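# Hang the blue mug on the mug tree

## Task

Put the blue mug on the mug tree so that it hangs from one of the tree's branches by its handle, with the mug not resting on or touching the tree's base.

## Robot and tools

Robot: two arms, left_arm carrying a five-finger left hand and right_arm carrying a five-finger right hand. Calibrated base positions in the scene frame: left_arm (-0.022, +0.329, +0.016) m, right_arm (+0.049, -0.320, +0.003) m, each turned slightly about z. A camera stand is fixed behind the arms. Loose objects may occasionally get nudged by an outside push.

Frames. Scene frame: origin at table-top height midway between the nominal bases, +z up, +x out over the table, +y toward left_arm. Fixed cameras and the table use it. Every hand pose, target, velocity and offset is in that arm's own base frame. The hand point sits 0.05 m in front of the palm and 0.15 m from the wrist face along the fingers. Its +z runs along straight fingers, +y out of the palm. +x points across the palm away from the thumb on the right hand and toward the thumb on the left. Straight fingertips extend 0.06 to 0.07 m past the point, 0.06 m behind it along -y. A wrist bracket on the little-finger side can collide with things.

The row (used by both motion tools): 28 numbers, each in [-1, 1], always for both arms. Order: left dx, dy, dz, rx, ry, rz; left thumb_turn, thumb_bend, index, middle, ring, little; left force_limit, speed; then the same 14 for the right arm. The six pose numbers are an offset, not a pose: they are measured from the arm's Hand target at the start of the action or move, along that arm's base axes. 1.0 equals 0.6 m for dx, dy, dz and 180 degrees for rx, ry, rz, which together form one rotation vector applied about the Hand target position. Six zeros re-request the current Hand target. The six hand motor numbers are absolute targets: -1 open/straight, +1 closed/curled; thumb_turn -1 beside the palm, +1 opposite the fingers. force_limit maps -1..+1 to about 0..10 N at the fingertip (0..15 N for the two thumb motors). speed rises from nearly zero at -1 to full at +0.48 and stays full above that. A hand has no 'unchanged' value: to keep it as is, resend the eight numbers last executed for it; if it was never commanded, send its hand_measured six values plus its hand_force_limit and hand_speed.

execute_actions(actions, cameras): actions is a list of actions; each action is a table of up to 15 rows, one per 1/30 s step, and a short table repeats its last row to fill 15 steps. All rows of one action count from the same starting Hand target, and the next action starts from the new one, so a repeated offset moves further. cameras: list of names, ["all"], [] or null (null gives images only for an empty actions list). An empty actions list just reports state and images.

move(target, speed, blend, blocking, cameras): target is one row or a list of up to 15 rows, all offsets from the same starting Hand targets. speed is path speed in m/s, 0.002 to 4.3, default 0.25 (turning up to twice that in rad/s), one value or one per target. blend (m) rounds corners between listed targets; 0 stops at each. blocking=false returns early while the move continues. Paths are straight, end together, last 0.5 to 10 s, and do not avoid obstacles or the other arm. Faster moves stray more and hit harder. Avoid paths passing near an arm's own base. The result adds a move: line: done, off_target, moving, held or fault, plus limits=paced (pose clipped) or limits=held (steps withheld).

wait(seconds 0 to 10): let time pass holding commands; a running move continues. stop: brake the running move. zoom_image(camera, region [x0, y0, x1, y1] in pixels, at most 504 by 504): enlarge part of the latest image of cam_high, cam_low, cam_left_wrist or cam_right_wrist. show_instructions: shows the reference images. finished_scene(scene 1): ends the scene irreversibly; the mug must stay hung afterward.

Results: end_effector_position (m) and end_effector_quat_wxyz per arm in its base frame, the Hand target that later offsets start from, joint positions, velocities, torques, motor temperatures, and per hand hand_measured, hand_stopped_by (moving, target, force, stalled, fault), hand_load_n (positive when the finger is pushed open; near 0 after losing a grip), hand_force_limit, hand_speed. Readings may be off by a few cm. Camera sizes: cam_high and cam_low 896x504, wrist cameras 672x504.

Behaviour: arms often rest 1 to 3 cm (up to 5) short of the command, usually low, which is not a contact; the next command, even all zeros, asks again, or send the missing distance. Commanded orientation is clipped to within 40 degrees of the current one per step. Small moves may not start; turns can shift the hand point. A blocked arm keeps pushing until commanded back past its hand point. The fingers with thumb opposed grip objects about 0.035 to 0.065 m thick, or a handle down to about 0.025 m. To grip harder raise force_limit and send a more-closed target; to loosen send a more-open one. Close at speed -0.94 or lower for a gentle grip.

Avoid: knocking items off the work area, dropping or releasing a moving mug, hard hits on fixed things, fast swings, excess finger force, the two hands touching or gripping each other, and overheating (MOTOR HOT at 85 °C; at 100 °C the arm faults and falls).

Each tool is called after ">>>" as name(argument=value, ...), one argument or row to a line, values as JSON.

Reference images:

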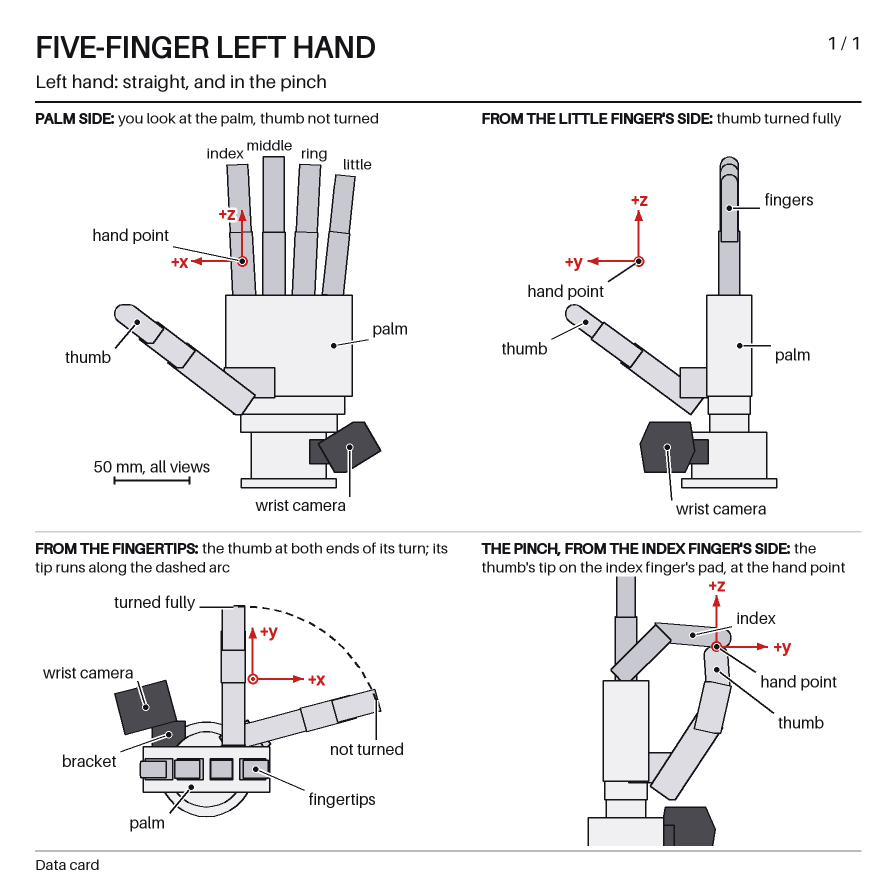

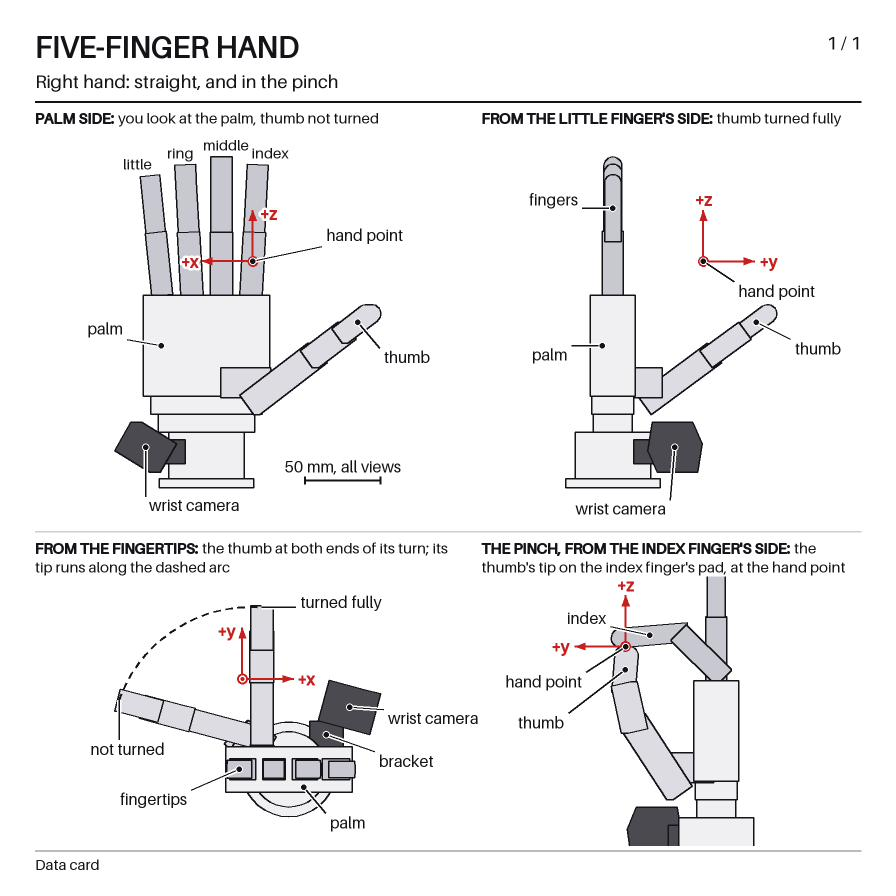

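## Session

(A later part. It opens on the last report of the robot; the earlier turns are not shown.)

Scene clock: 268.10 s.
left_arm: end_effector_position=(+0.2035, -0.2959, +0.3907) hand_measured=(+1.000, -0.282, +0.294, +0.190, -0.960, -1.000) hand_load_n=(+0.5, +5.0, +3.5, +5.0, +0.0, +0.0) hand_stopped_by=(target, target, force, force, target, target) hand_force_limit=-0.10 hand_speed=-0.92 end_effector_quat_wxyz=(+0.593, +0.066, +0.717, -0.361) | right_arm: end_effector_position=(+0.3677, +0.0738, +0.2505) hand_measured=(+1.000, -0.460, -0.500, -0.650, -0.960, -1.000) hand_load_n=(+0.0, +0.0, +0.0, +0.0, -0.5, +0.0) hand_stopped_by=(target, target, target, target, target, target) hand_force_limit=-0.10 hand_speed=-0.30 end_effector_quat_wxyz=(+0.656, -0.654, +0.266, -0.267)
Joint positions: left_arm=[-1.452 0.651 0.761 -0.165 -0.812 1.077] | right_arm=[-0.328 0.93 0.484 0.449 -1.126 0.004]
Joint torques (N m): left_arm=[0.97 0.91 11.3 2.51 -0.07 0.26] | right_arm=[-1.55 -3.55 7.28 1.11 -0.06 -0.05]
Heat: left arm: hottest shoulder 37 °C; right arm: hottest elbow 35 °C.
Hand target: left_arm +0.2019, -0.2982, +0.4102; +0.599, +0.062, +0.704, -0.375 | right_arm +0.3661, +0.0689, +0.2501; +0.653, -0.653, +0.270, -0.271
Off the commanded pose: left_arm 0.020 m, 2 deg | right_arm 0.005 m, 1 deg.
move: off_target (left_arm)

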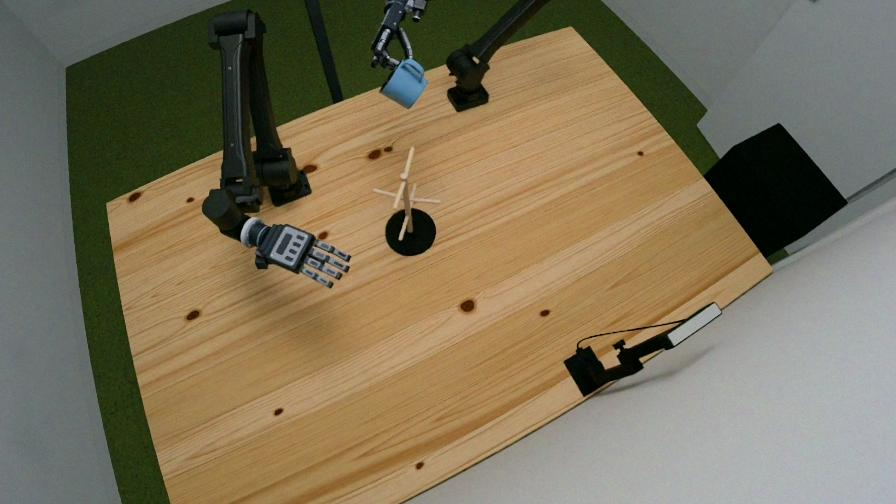

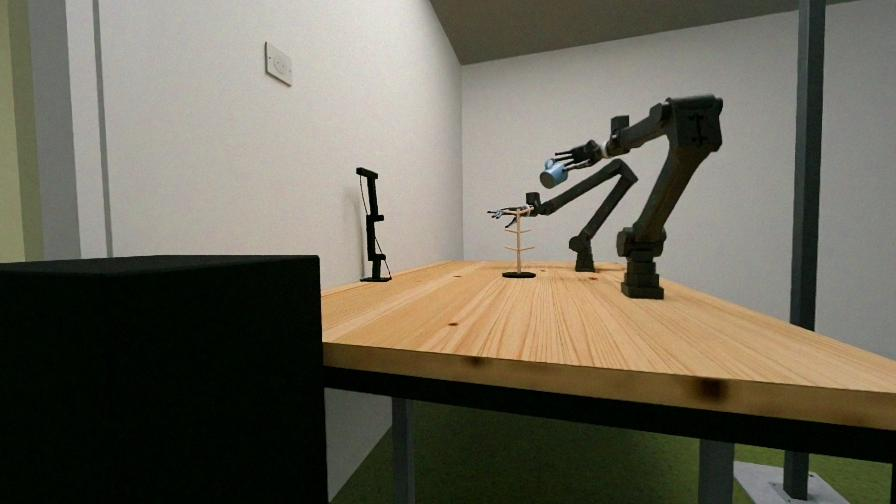

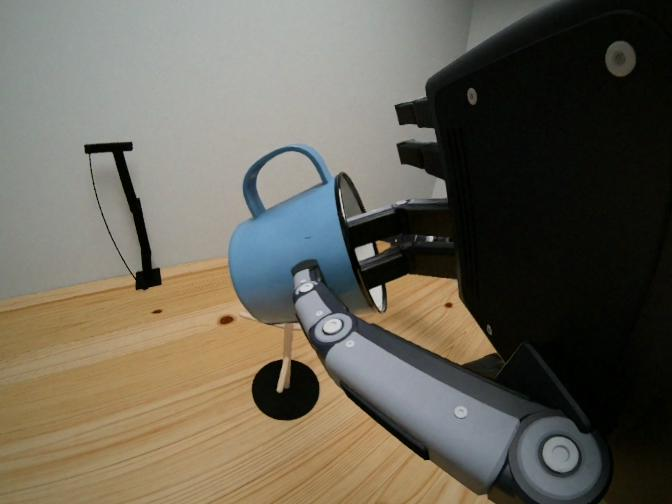

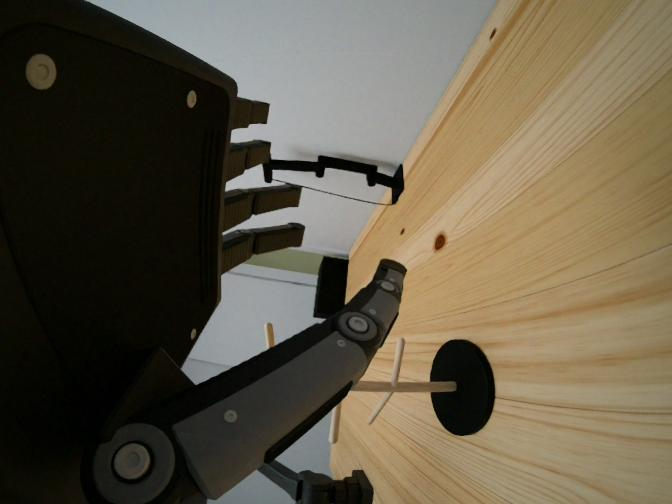

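>>> move(
  target=[0,0,-0.2333,0,0,0,1,-0.28,0.5,0.4,-0.96,-1,-0.1,-0.92,0,0,0,0,0,0,1,-0.46,-0.5,-0.65,-0.96,-1,-0.1,-0.3],
  speed=0.12,
  cameras=["all"],
)

Scene clock: 277.43 s.
left_arm: end_effector_position=(+0.2034, -0.2949, +0.2605) hand_measured=(+1.000, -0.282, +0.294, +0.190, -0.960, -1.000) hand_load_n=(+0.5, +5.0, +3.0, +4.5, +0.0, +0.0) hand_stopped_by=(target, target, force, force, target, target) hand_force_limit=-0.10 hand_speed=-0.92 end_effector_quat_wxyz=(+0.594, +0.061, +0.713, -0.367) | right_arm: end_effector_position=(+0.3677, +0.0738, +0.2505) hand_measured=(+1.000, -0.460, -0.500, -0.650, -0.960, -1.000) hand_load_n=(+0.0, +0.0, +0.0, +0.0, +0.0, +0.0) hand_stopped_by=(target, target, target, target, target, target) hand_force_limit=-0.10 hand_speed=-0.30 end_effector_quat_wxyz=(+0.656, -0.654, +0.266, -0.267)
Joint positions: left_arm=[-1.452 0.681 0.419 0.226 -0.812 1.077] | right_arm=[-0.328 0.93 0.484 0.449 -1.126 0.004]
Joint torques (N m): left_arm=[0.85 0.5 9.59 2.37 0 0.28] | right_arm=[-1.49 -3.55 7.25 1.1 -0.05 -0.05]
Heat: left arm: hottest elbow 38 °C; right arm: hottest elbow 35 °C.
Hand target: left_arm +0.2020, -0.2981, +0.2702; +0.599, +0.062, +0.704, -0.375 | right_arm +0.3661, +0.0689, +0.2501; +0.653, -0.653, +0.270, -0.271
Off the commanded pose: left_arm 0.010 m, 2 deg | right_arm 0.005 m, 1 deg.
move: done

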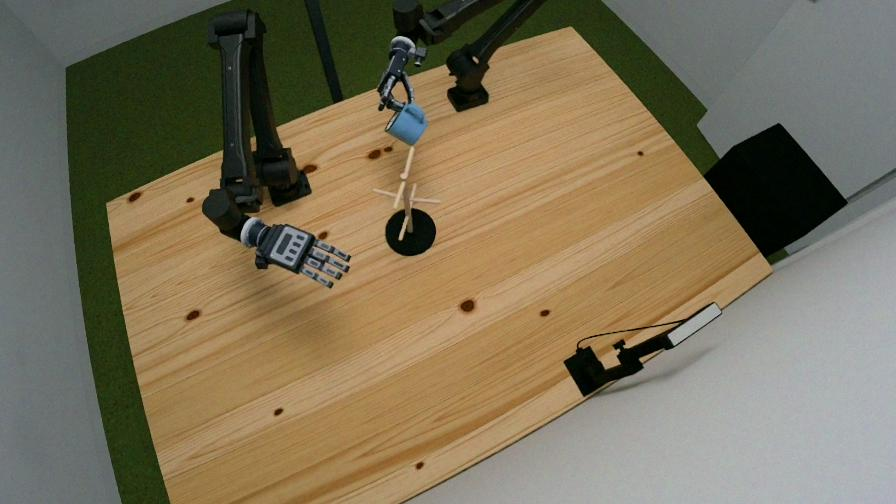

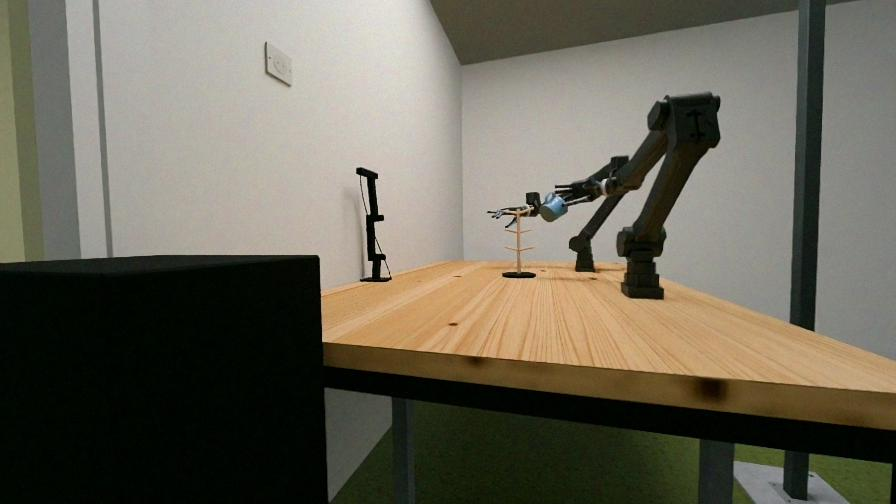

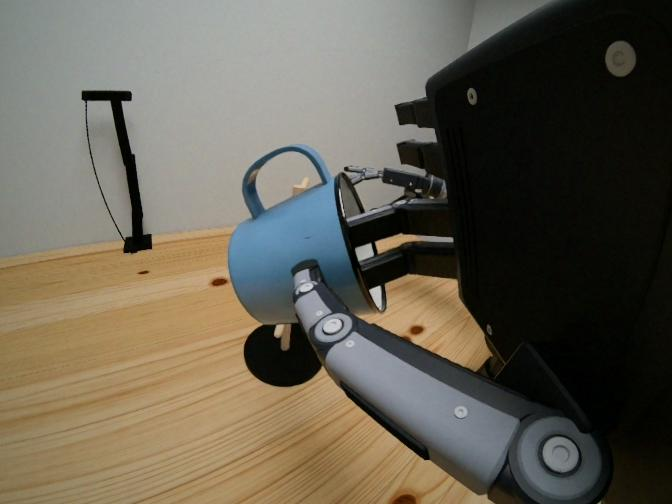

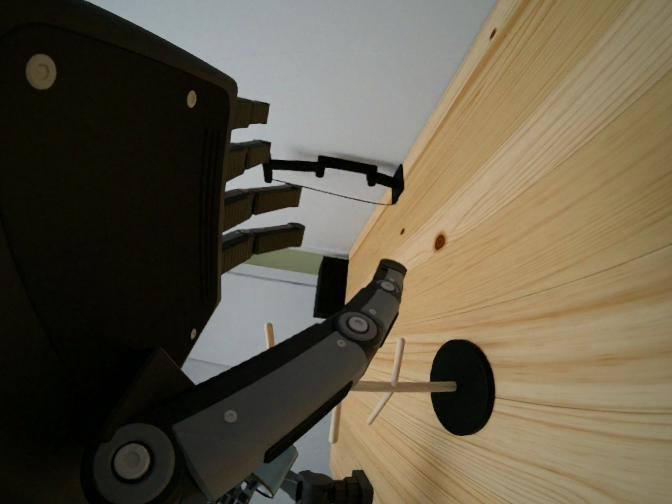

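>>> zoom_image(
  camera="cam_left_wrist",
  region=[210, 120, 390, 300],
)

>>> zoom_image(
  camera="cam_low",
  region=[490, 170, 620, 280],
)

>>> zoom_image(
  camera="cam_high",
  region=[360, 80, 460, 260],
)

Scaled by 2.800 from the camera's 672x504 image, which has a finer 960x720 frame.

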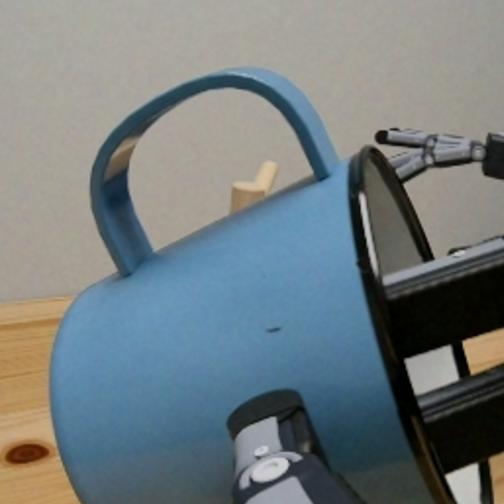

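Scaled by 3.877 from the camera's 896x504 image, which has a finer 1280x720 frame.

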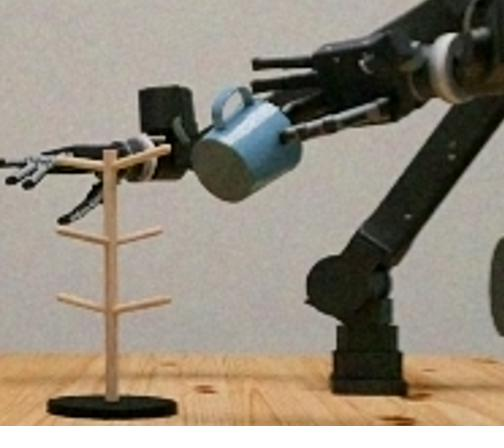

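Scaled by 2.800 from the camera's 896x504 image, which has a finer 1280x720 frame.

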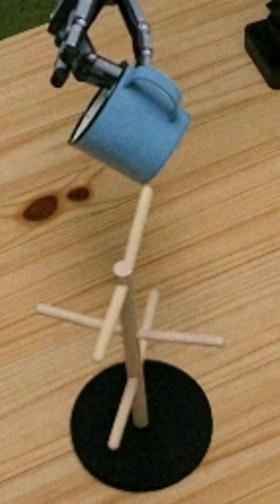

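>>> move(
  target=[0,0,-0.06,0,0,0,1,-0.28,0.5,0.4,-0.96,-1,-0.1,-0.92,0,0,0,0,0,0,1,-0.46,-0.5,-0.65,-0.96,-1,-0.1,-0.3],
  speed=0.08,
  cameras=["cam_high","cam_low","cam_left_wrist"],
)

>>> zoom_image(
  camera="cam_left_wrist",
  region=[210, 120, 390, 300],
)

>>> zoom_image(
  camera="cam_low",
  region=[500, 180, 590, 260],
)

>>> zoom_image(
  camera="cam_high",
  region=[360, 90, 460, 210],
)

Scene clock: 285.13 s.
left_arm: end_effector_position=(+0.2034, -0.2947, +0.2255) hand_measured=(+1.000, -0.282, +0.294, +0.190, -0.960, -1.000) hand_load_n=(+0.5, +5.0, +2.5, +5.0, +0.0, +0.0) hand_stopped_by=(target, target, force, force, target, target) hand_force_limit=-0.10 hand_speed=-0.92 end_effector_quat_wxyz=(+0.594, +0.061, +0.713, -0.368) | right_arm: end_effector_position=(+0.3677, +0.0738, +0.2505) hand_measured=(+1.000, -0.460, -0.500, -0.650, -0.960, -1.000) hand_load_n=(+0.0, +0.0, +0.0, +0.0, +0.0, +0.0) hand_stopped_by=(target, target, target, target, target, target) hand_force_limit=-0.10 hand_speed=-0.30 end_effector_quat_wxyz=(+0.656, -0.654, +0.266, -0.267)
Joint positions: left_arm=[-1.452 0.735 0.339 0.363 -0.812 1.077] | right_arm=[-0.328 0.93 0.484 0.449 -1.126 0.004]
Joint torques (N m): left_arm=[1.08 -0.26 9.43 2.33 -0.02 0.29] | right_arm=[-1.44 -3.55 7.28 1.11 -0.06 -0.05]
Heat: left arm: hottest elbow 38 °C; right arm: hottest elbow 36 °C.
Hand target: left_arm +0.2020, -0.2981, +0.2342; +0.599, +0.062, +0.705, -0.375 | right_arm +0.3661, +0.0689, +0.2501; +0.653, -0.653, +0.270, -0.271
Off the commanded pose: left_arm 0.009 m, 1 deg | right_arm 0.005 m, 1 deg.
move: done
Images, in order (width x height): cam_high 896x504, cam_low 896x504, cam_left_wrist 672x504.

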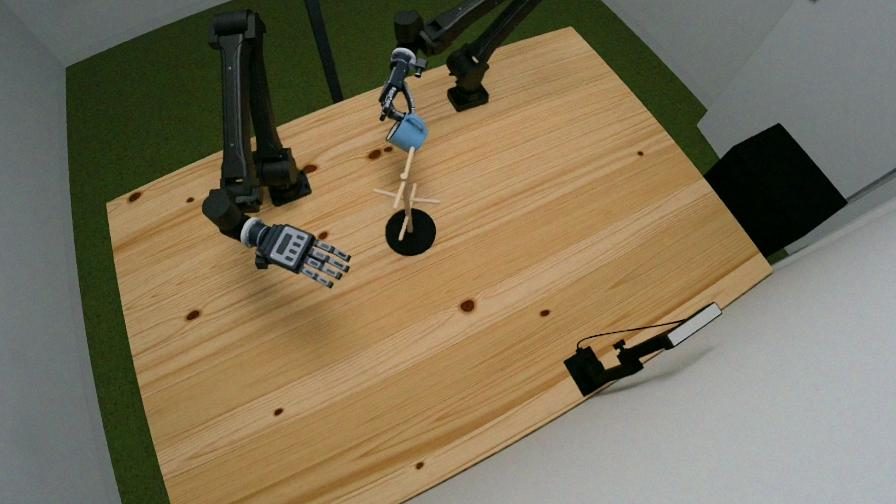

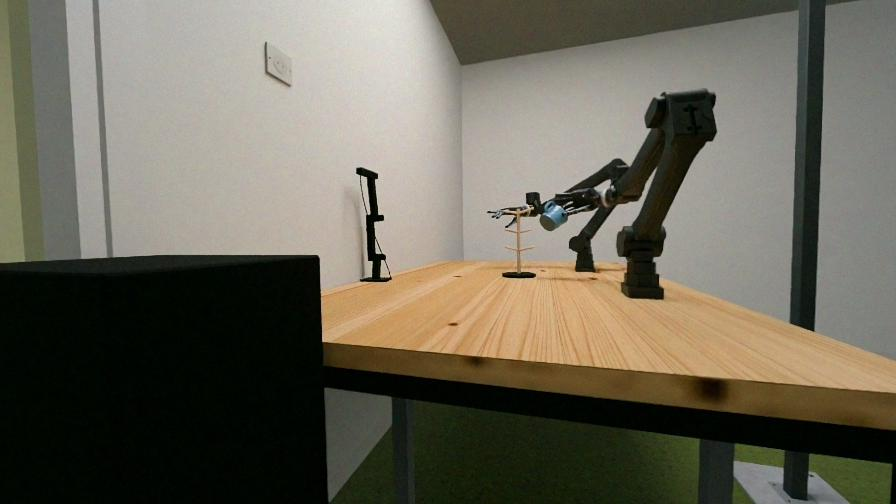

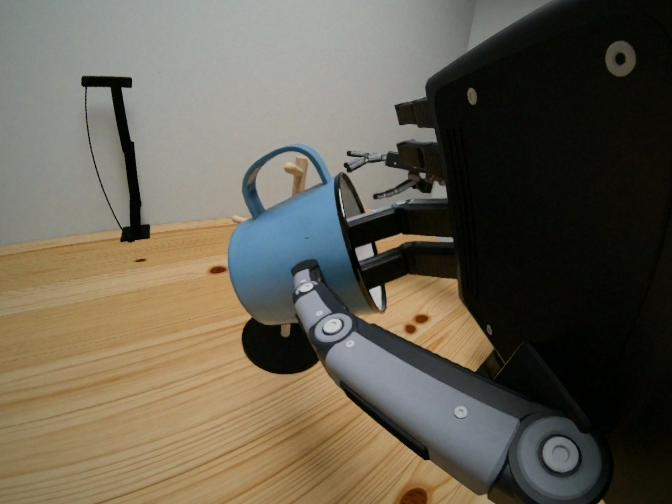

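Scaled by 2.800 from the camera's 672x504 image, which has a finer 960x720 frame.

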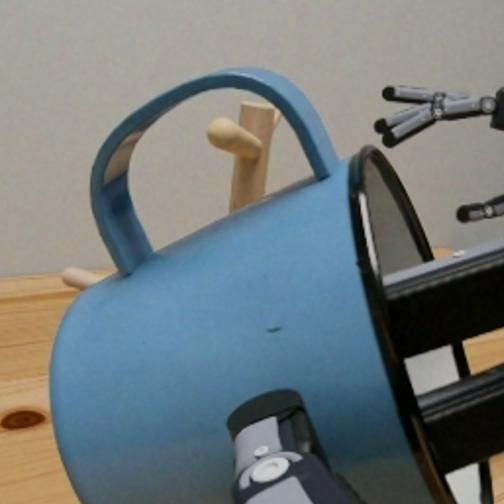

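Scaled by 5.600 from the camera's 896x504 image, which has a finer 1280x720 frame.

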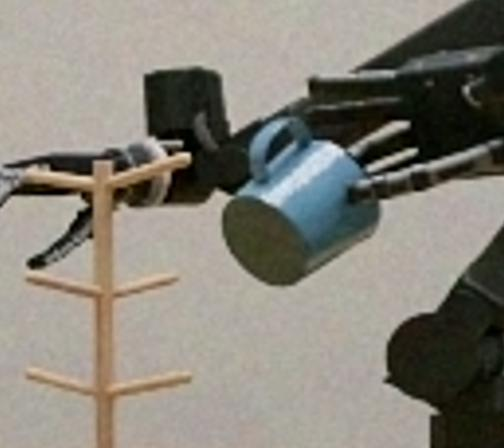

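Scaled by 4.200 from the camera's 896x504 image, which has a finer 1280x720 frame.

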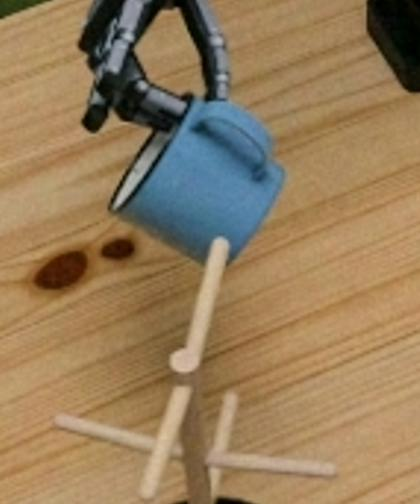

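>>> zoom_image(
  camera="cam_left_wrist",
  region=[235, 135, 345, 225],
)

Scaled by 4.582 from the camera's 672x504 image, which has a finer 960x720 frame.

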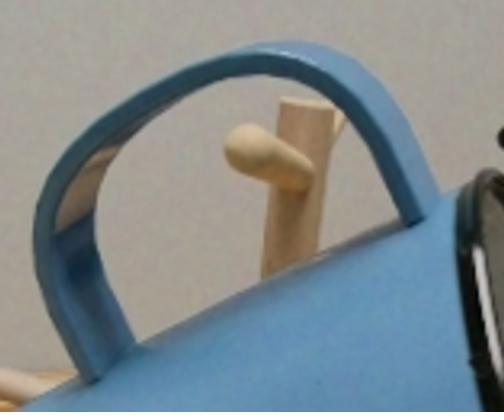

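>>> move(
  target=[0.0417,0,0,0,0,0,1,-0.28,0.5,0.4,-0.96,-1,-0.1,-0.92,0,0,0,0,0,0,1,-0.46,-0.5,-0.65,-0.96,-1,-0.1,-0.3],
  speed=0.05,
  cameras=["cam_high","cam_low","cam_left_wrist"],
)

>>> zoom_image(
  camera="cam_left_wrist",
  region=[235, 135, 345, 225],
)

>>> zoom_image(
  camera="cam_low",
  region=[500, 180, 590, 260],
)

>>> zoom_image(
  camera="cam_high",
  region=[360, 90, 460, 210],
)

Scene clock: 295.90 s.
left_arm: end_effector_position=(+0.2223, -0.2962, +0.2215) hand_measured=(+1.000, -0.282, +0.294, +0.190, -0.960, -1.000) hand_load_n=(+1.0, +5.0, +3.0, +5.0, +0.0, +0.0) hand_stopped_by=(target, target, force, force, target, target) hand_force_limit=-0.10 hand_speed=-0.92 end_effector_quat_wxyz=(+0.590, +0.067, +0.715, -0.370) | right_arm: end_effector_position=(+0.3677, +0.0738, +0.2505) hand_measured=(+1.000, -0.460, -0.500, -0.650, -0.960, -1.000) hand_load_n=(+0.0, +0.0, +0.0, +0.0, +0.0, +0.0) hand_stopped_by=(target, target, target, target, target, target) hand_force_limit=-0.10 hand_speed=-0.30 end_effector_quat_wxyz=(+0.656, -0.654, +0.266, -0.267)
Joint positions: left_arm=[-1.358 0.754 0.339 0.374 -0.705 1.078] | right_arm=[-0.328 0.93 0.484 0.449 -1.126 0.004]
Joint torques (N m): left_arm=[2.02 -0.21 9.83 2.73 0.25 0.28] | right_arm=[-1.49 -3.6 7.3 1.1 -0.05 -0.05]
Heat: left arm: hottest elbow 38 °C; right arm: hottest elbow 36 °C.
Hand target: left_arm +0.2269, -0.2982, +0.2342; +0.599, +0.062, +0.704, -0.375 | right_arm +0.3661, +0.0689, +0.2501; +0.653, -0.653, +0.270, -0.271
Off the commanded pose: left_arm 0.014 m, 2 deg | right_arm 0.005 m, 1 deg.
move: off_target (left_arm)
Images, in order (width x height): cam_high 896x504, cam_low 896x504, cam_left_wrist 672x504.

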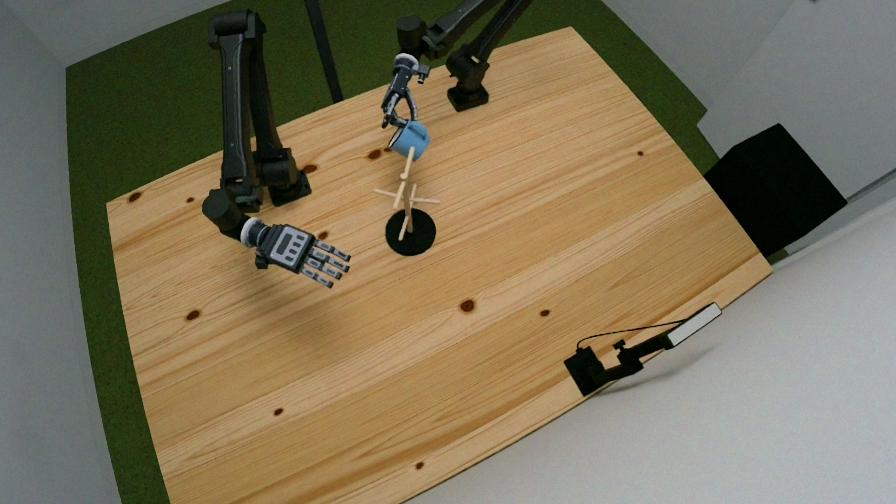

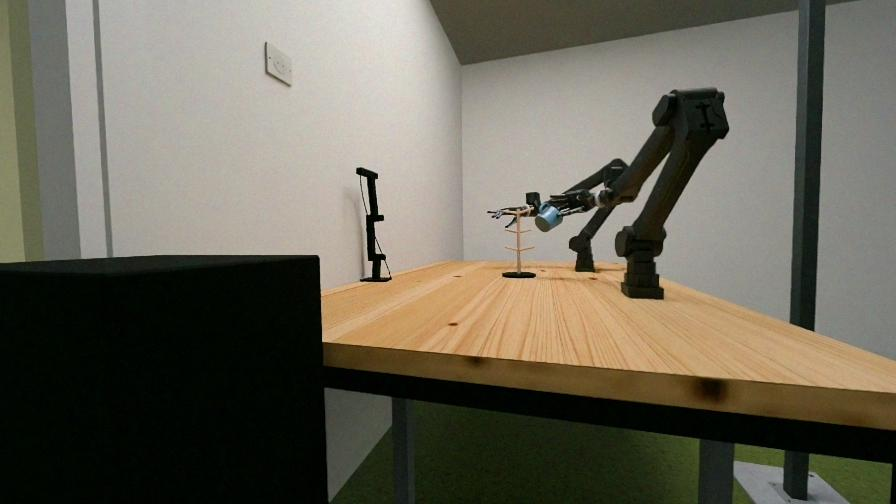

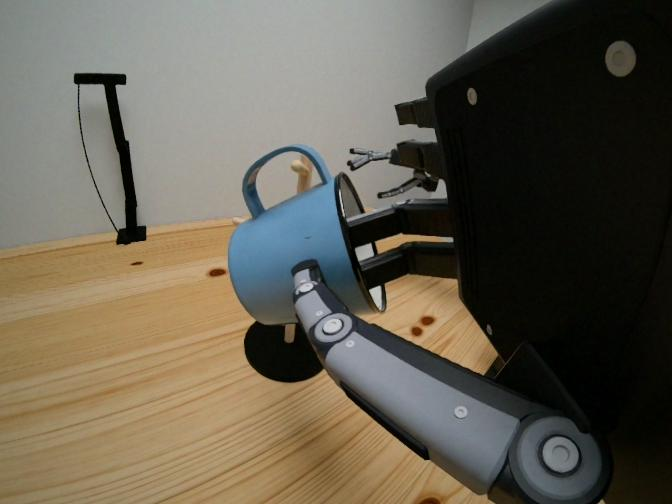

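Scaled by 4.582 from the camera's 672x504 image, which has a finer 960x720 frame.

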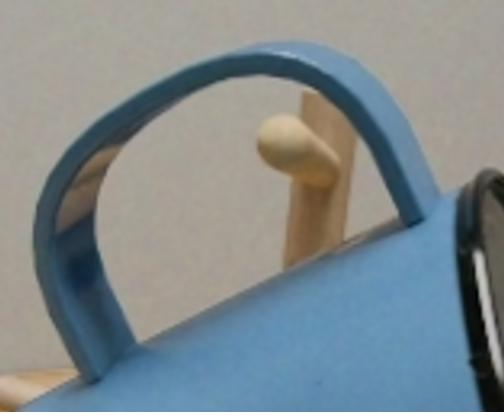

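Scaled by 5.600 from the camera's 896x504 image, which has a finer 1280x720 frame.

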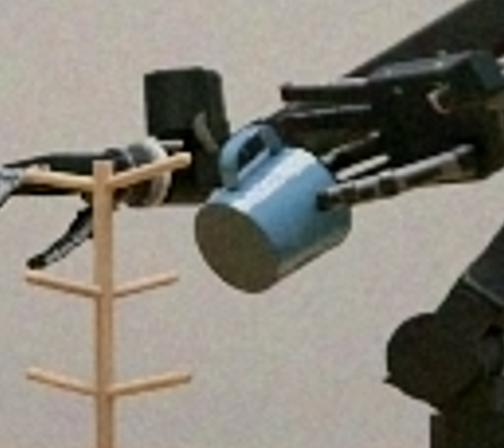

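Scaled by 4.200 from the camera's 896x504 image, which has a finer 1280x720 frame.

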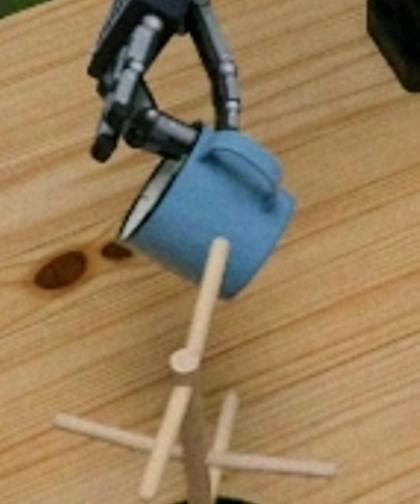

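>>> move(
  target=[0.0702,-0.0448,0.006,0,0,0,1,-0.28,0.5,0.4,-0.96,-1,-0.1,-0.92,0,0,0,0,0,0,1,-0.46,-0.5,-0.65,-0.96,-1,-0.1,-0.3],
  speed=0.05,
  cameras=["cam_high","cam_low","cam_left_wrist"],
)

>>> zoom_image(
  camera="cam_left_wrist",
  region=[235, 135, 345, 225],
)

>>> zoom_image(
  camera="cam_low",
  region=[500, 180, 590, 260],
)

>>> zoom_image(
  camera="cam_high",
  region=[360, 90, 460, 210],
)

Scene clock: 300.27 s.
left_arm: end_effector_position=(+0.2559, -0.3057, +0.1925) hand_measured=(+1.000, -0.282, +0.294, +0.190, -0.960, -1.000) hand_load_n=(+1.0, +5.0, +2.5, +4.5, +0.0, +0.0) hand_stopped_by=(target, target, force, force, target, target) hand_force_limit=-0.10 hand_speed=-0.92 end_effector_quat_wxyz=(+0.579, +0.078, +0.732, -0.350) | right_arm: end_effector_position=(+0.3677, +0.0738, +0.2505) hand_measured=(+1.000, -0.460, -0.500, -0.650, -0.960, -1.000) hand_load_n=(+0.0, +0.0, -0.5, +0.0, +0.0, +0.0) hand_stopped_by=(target, target, target, target, target, target) hand_force_limit=-0.10 hand_speed=-0.30 end_effector_quat_wxyz=(+0.656, -0.654, +0.266, -0.267)
Joint positions: left_arm=[-1.225 0.897 0.348 0.448 -0.572 1.079] | right_arm=[-0.328 0.93 0.484 0.449 -1.126 0.004]
Joint torques (N m): left_arm=[1.96 -1.38 14.32 2.8 0.18 0.23] | right_arm=[-1.49 -3.49 7.25 1.11 -0.06 -0.05]
Heat: left arm: hottest elbow 38 °C; right arm: hottest elbow 36 °C.
Hand target: left_arm +0.2691, -0.3251, +0.2379; +0.599, +0.062, +0.704, -0.375 | right_arm +0.3661, +0.0689, +0.2501; +0.653, -0.653, +0.270, -0.271
Off the commanded pose: left_arm 0.051 m, 5 deg | right_arm 0.005 m, 1 deg.
move: off_target (left_arm)
Images, in order (width x height): cam_high 896x504, cam_low 896x504, cam_left_wrist 672x504.

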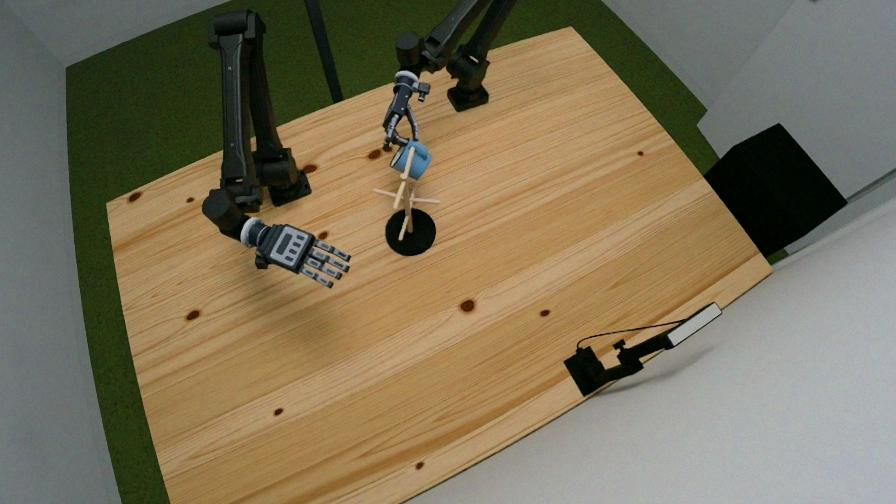

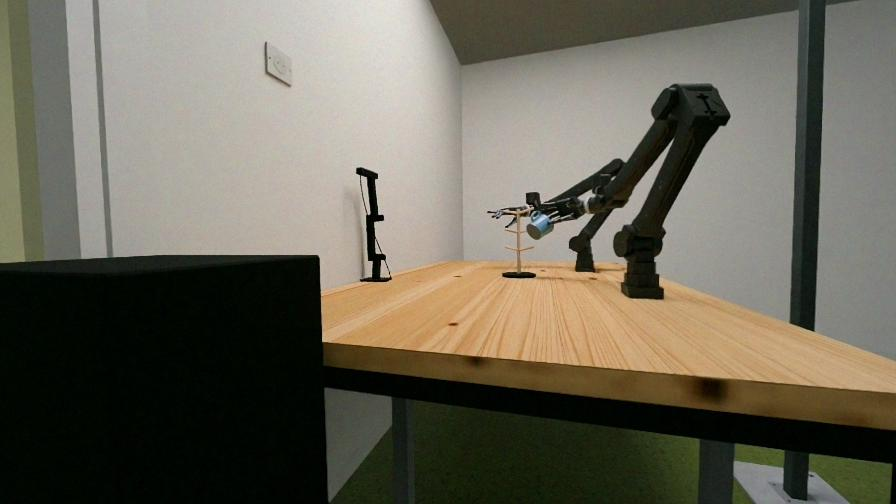

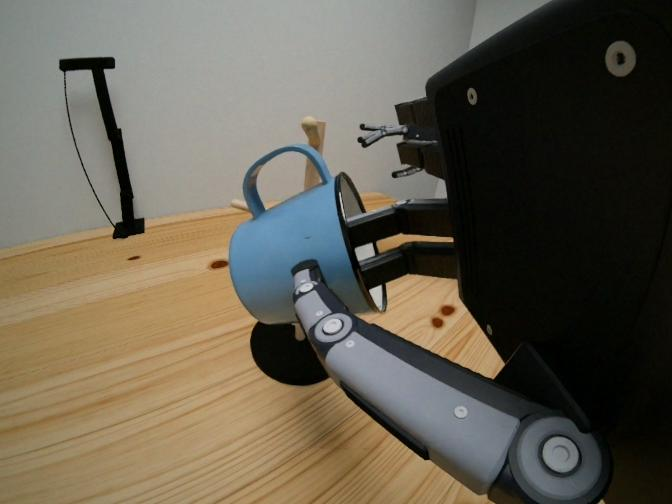

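Scaled by 4.582 from the camera's 672x504 image, which has a finer 960x720 frame.

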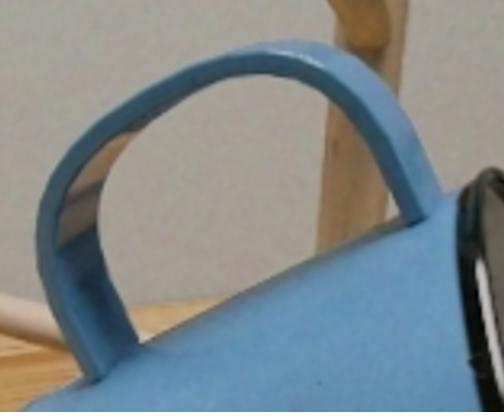

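Scaled by 5.600 from the camera's 896x504 image, which has a finer 1280x720 frame.

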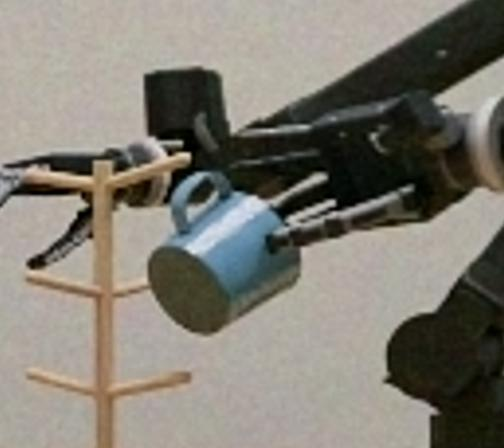

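Scaled by 4.200 from the camera's 896x504 image, which has a finer 1280x720 frame.

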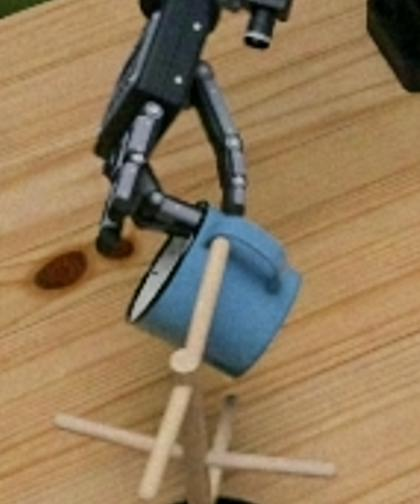

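>>> move(
  target=[-0.0357,0.0283,0.005,0,0,0,1,-0.28,0.5,0.4,-0.96,-1,-0.1,-0.92,0,0,0,0,0,0,1,-0.46,-0.5,-0.65,-0.96,-1,-0.1,-0.3],
  speed=0.05,
  cameras=["cam_high","cam_low","cam_left_wrist"],
)

>>> zoom_image(
  camera="cam_left_wrist",
  region=[235, 115, 345, 225],
)

>>> zoom_image(
  camera="cam_low",
  region=[500, 180, 590, 260],
)

Scene clock: 304.77 s.
left_arm: end_effector_position=(+0.2471, -0.2990, +0.2117) hand_measured=(+1.000, -0.282, +0.294, +0.190, -0.960, -1.000) hand_load_n=(+0.5, +5.0, +3.0, +4.5, +0.0, +0.0) hand_stopped_by=(target, target, force, force, target, target) hand_force_limit=-0.10 hand_speed=-0.92 end_effector_quat_wxyz=(+0.589, +0.066, +0.721, -0.360) | right_arm: end_effector_position=(+0.3677, +0.0738, +0.2505) hand_measured=(+1.000, -0.460, -0.500, -0.650, -0.960, -1.000) hand_load_n=(+0.0, +0.0, +0.0, +0.0, +0.0, +0.0) hand_stopped_by=(target, target, target, target, target, target) hand_force_limit=-0.10 hand_speed=-0.30 end_effector_quat_wxyz=(+0.656, -0.654, +0.266, -0.267)
Joint positions: left_arm=[-1.26 0.824 0.348 0.417 -0.62 1.079] | right_arm=[-0.328 0.93 0.484 0.449 -1.126 0.004]
Joint torques (N m): left_arm=[0.09 -2.37 12.1 1.85 -0.09 0.22] | right_arm=[-1.44 -3.49 7.28 1.11 -0.06 -0.05]
Heat: left arm: hottest elbow 38 °C; right arm: hottest elbow 36 °C.
Hand target: left_arm +0.2476, -0.3081, +0.2409; +0.599, +0.062, +0.704, -0.375 | right_arm +0.3661, +0.0689, +0.2501; +0.653, -0.653, +0.270, -0.271
Off the commanded pose: left_arm 0.031 m, 3 deg | right_arm 0.005 m, 1 deg.
move: off_target (left_arm)
Images, in order (width x height): cam_high 896x504, cam_low 896x504, cam_left_wrist 672x504.

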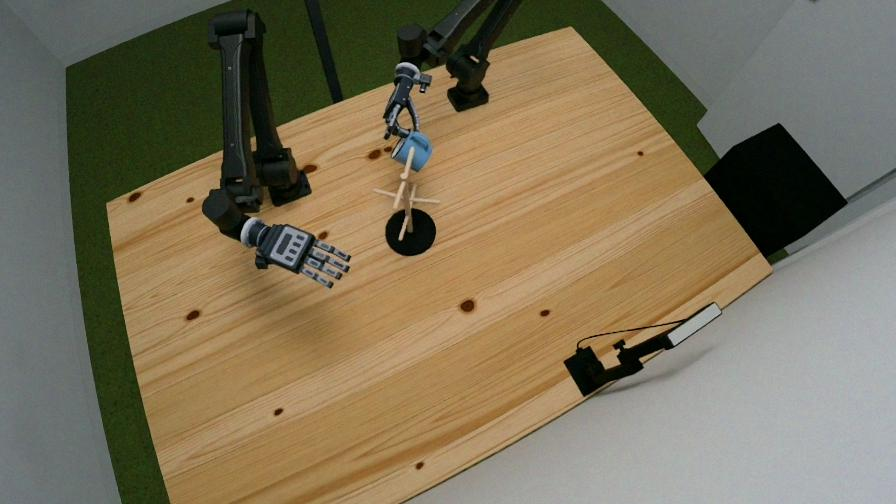

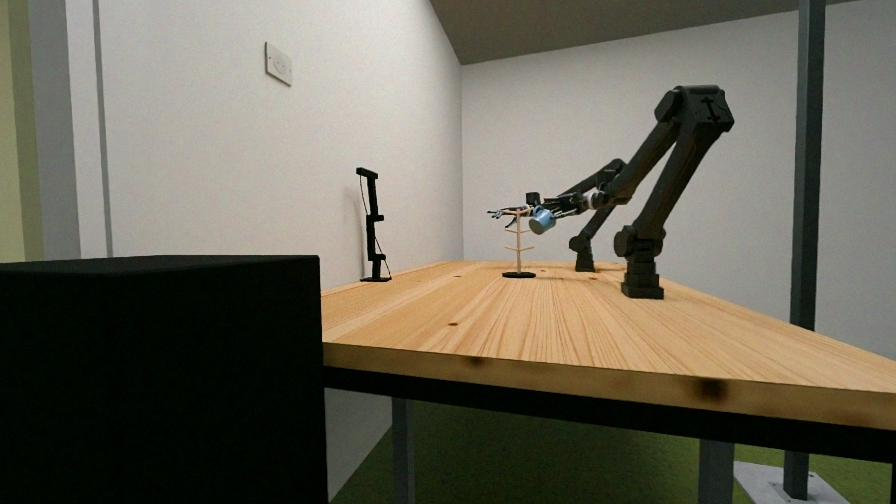

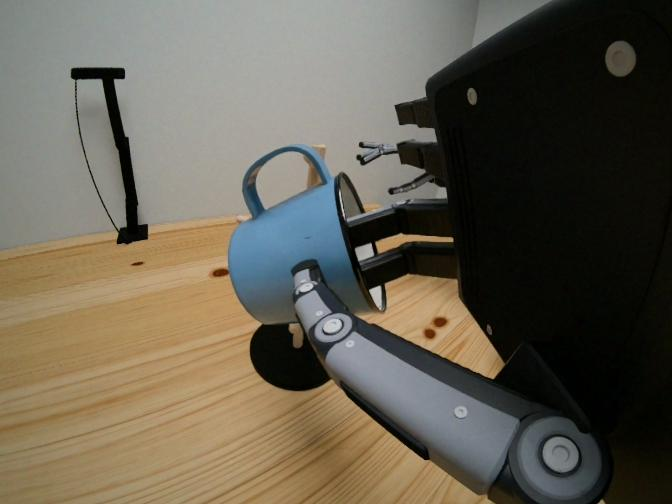

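Scaled by 4.582 from the camera's 672x504 image, which has a finer 960x720 frame.

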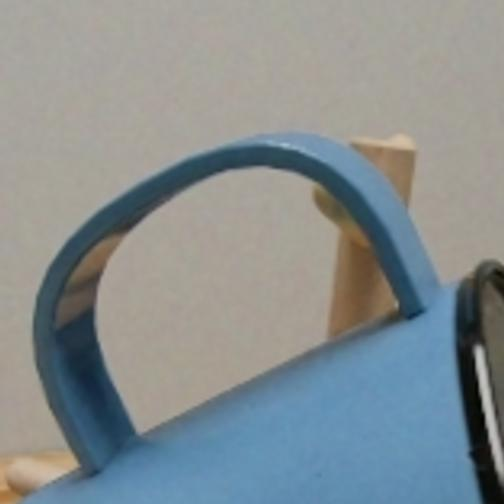

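Scaled by 5.600 from the camera's 896x504 image, which has a finer 1280x720 frame.

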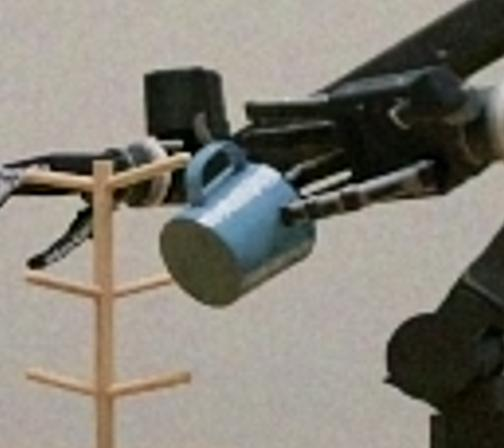

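>>> move(
  target=[-0.009,-0.0142,0.0233,0,0,0,1,-0.28,0.5,0.4,-0.96,-1,-0.1,-0.92,0,0,0,0,0,0,1,-0.46,-0.5,-0.65,-0.96,-1,-0.1,-0.3],
  speed=0.05,
  cameras=["cam_low","cam_left_wrist"],
)

>>> zoom_image(
  camera="cam_left_wrist",
  region=[235, 115, 345, 225],
)

>>> zoom_image(
  camera="cam_low",
  region=[500, 180, 590, 260],
)

Scene clock: 306.93 s.
left_arm: end_effector_position=(+0.2388, -0.2977, +0.2057) hand_measured=(+1.000, -0.282, +0.294, +0.190, -0.960, -1.000) hand_load_n=(+0.5, +4.5, +2.5, +5.0, +0.0, +0.0) hand_stopped_by=(target, target, force, force, target, target) hand_force_limit=-0.10 hand_speed=-0.92 end_effector_quat_wxyz=(+0.585, +0.074, +0.729, -0.347) | right_arm: end_effector_position=(+0.3677, +0.0738, +0.2505) hand_measured=(+1.000, -0.460, -0.500, -0.650, -0.960, -1.000) hand_load_n=(+0.0, +0.5, -0.5, +0.0, +0.0, +0.0) hand_stopped_by=(target, target, target, target, target, target) hand_force_limit=-0.10 hand_speed=-0.30 end_effector_quat_wxyz=(+0.656, -0.654, +0.266, -0.267)
Joint positions: left_arm=[-1.294 0.817 0.348 0.374 -0.654 1.079] | right_arm=[-0.328 0.93 0.484 0.449 -1.126 0.004]
Joint torques (N m): left_arm=[0.79 -2.55 15.13 1.63 -0.1 0.3] | right_arm=[-1.44 -3.37 7.27 1.11 -0.06 -0.05]
Heat: left arm: hottest elbow 38 °C; right arm: hottest elbow 36 °C.
Hand target: left_arm +0.2422, -0.3166, +0.2548; +0.599, +0.062, +0.705, -0.375 | right_arm +0.3661, +0.0689, +0.2501; +0.653, -0.653, +0.270, -0.271
Off the commanded pose: left_arm 0.053 m, 5 deg | right_arm 0.005 m, 1 deg.
move: off_target (left_arm)
Images, in order (width x height): cam_low 896x504, cam_left_wrist 672x504.

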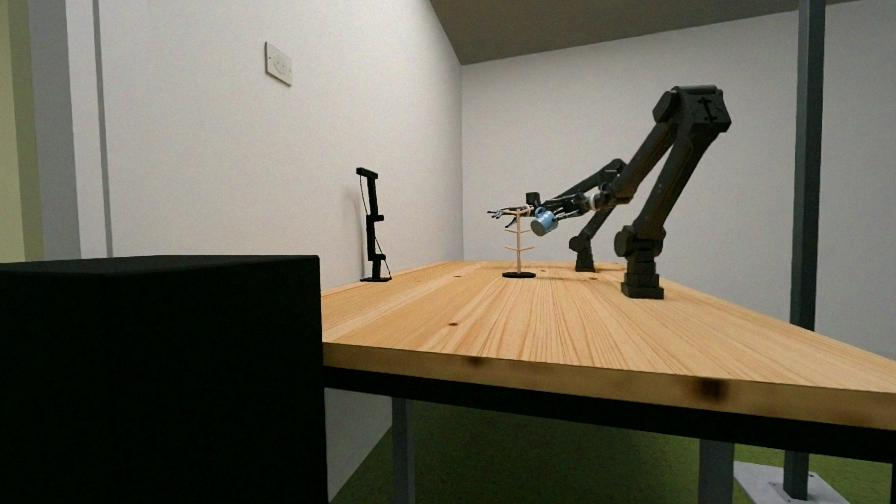

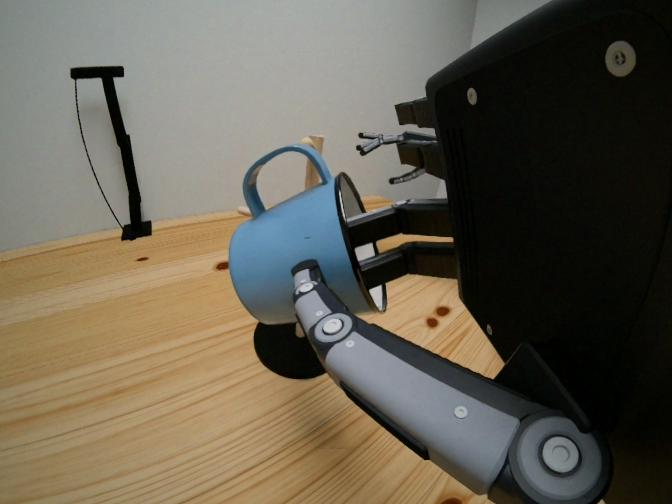

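Scaled by 4.582 from the camera's 672x504 image, which has a finer 960x720 frame.

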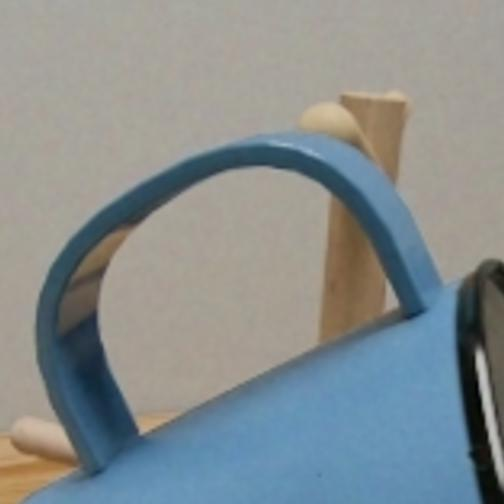

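Scaled by 5.600 from the camera's 896x504 image, which has a finer 1280x720 frame.

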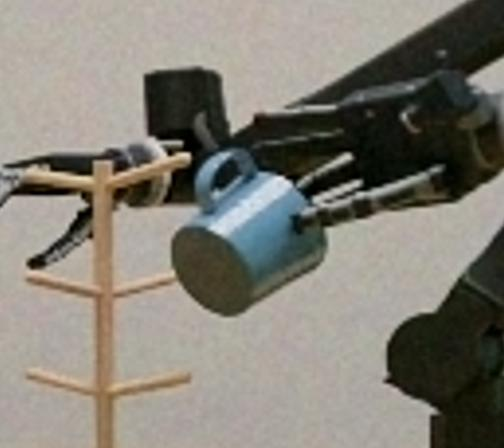

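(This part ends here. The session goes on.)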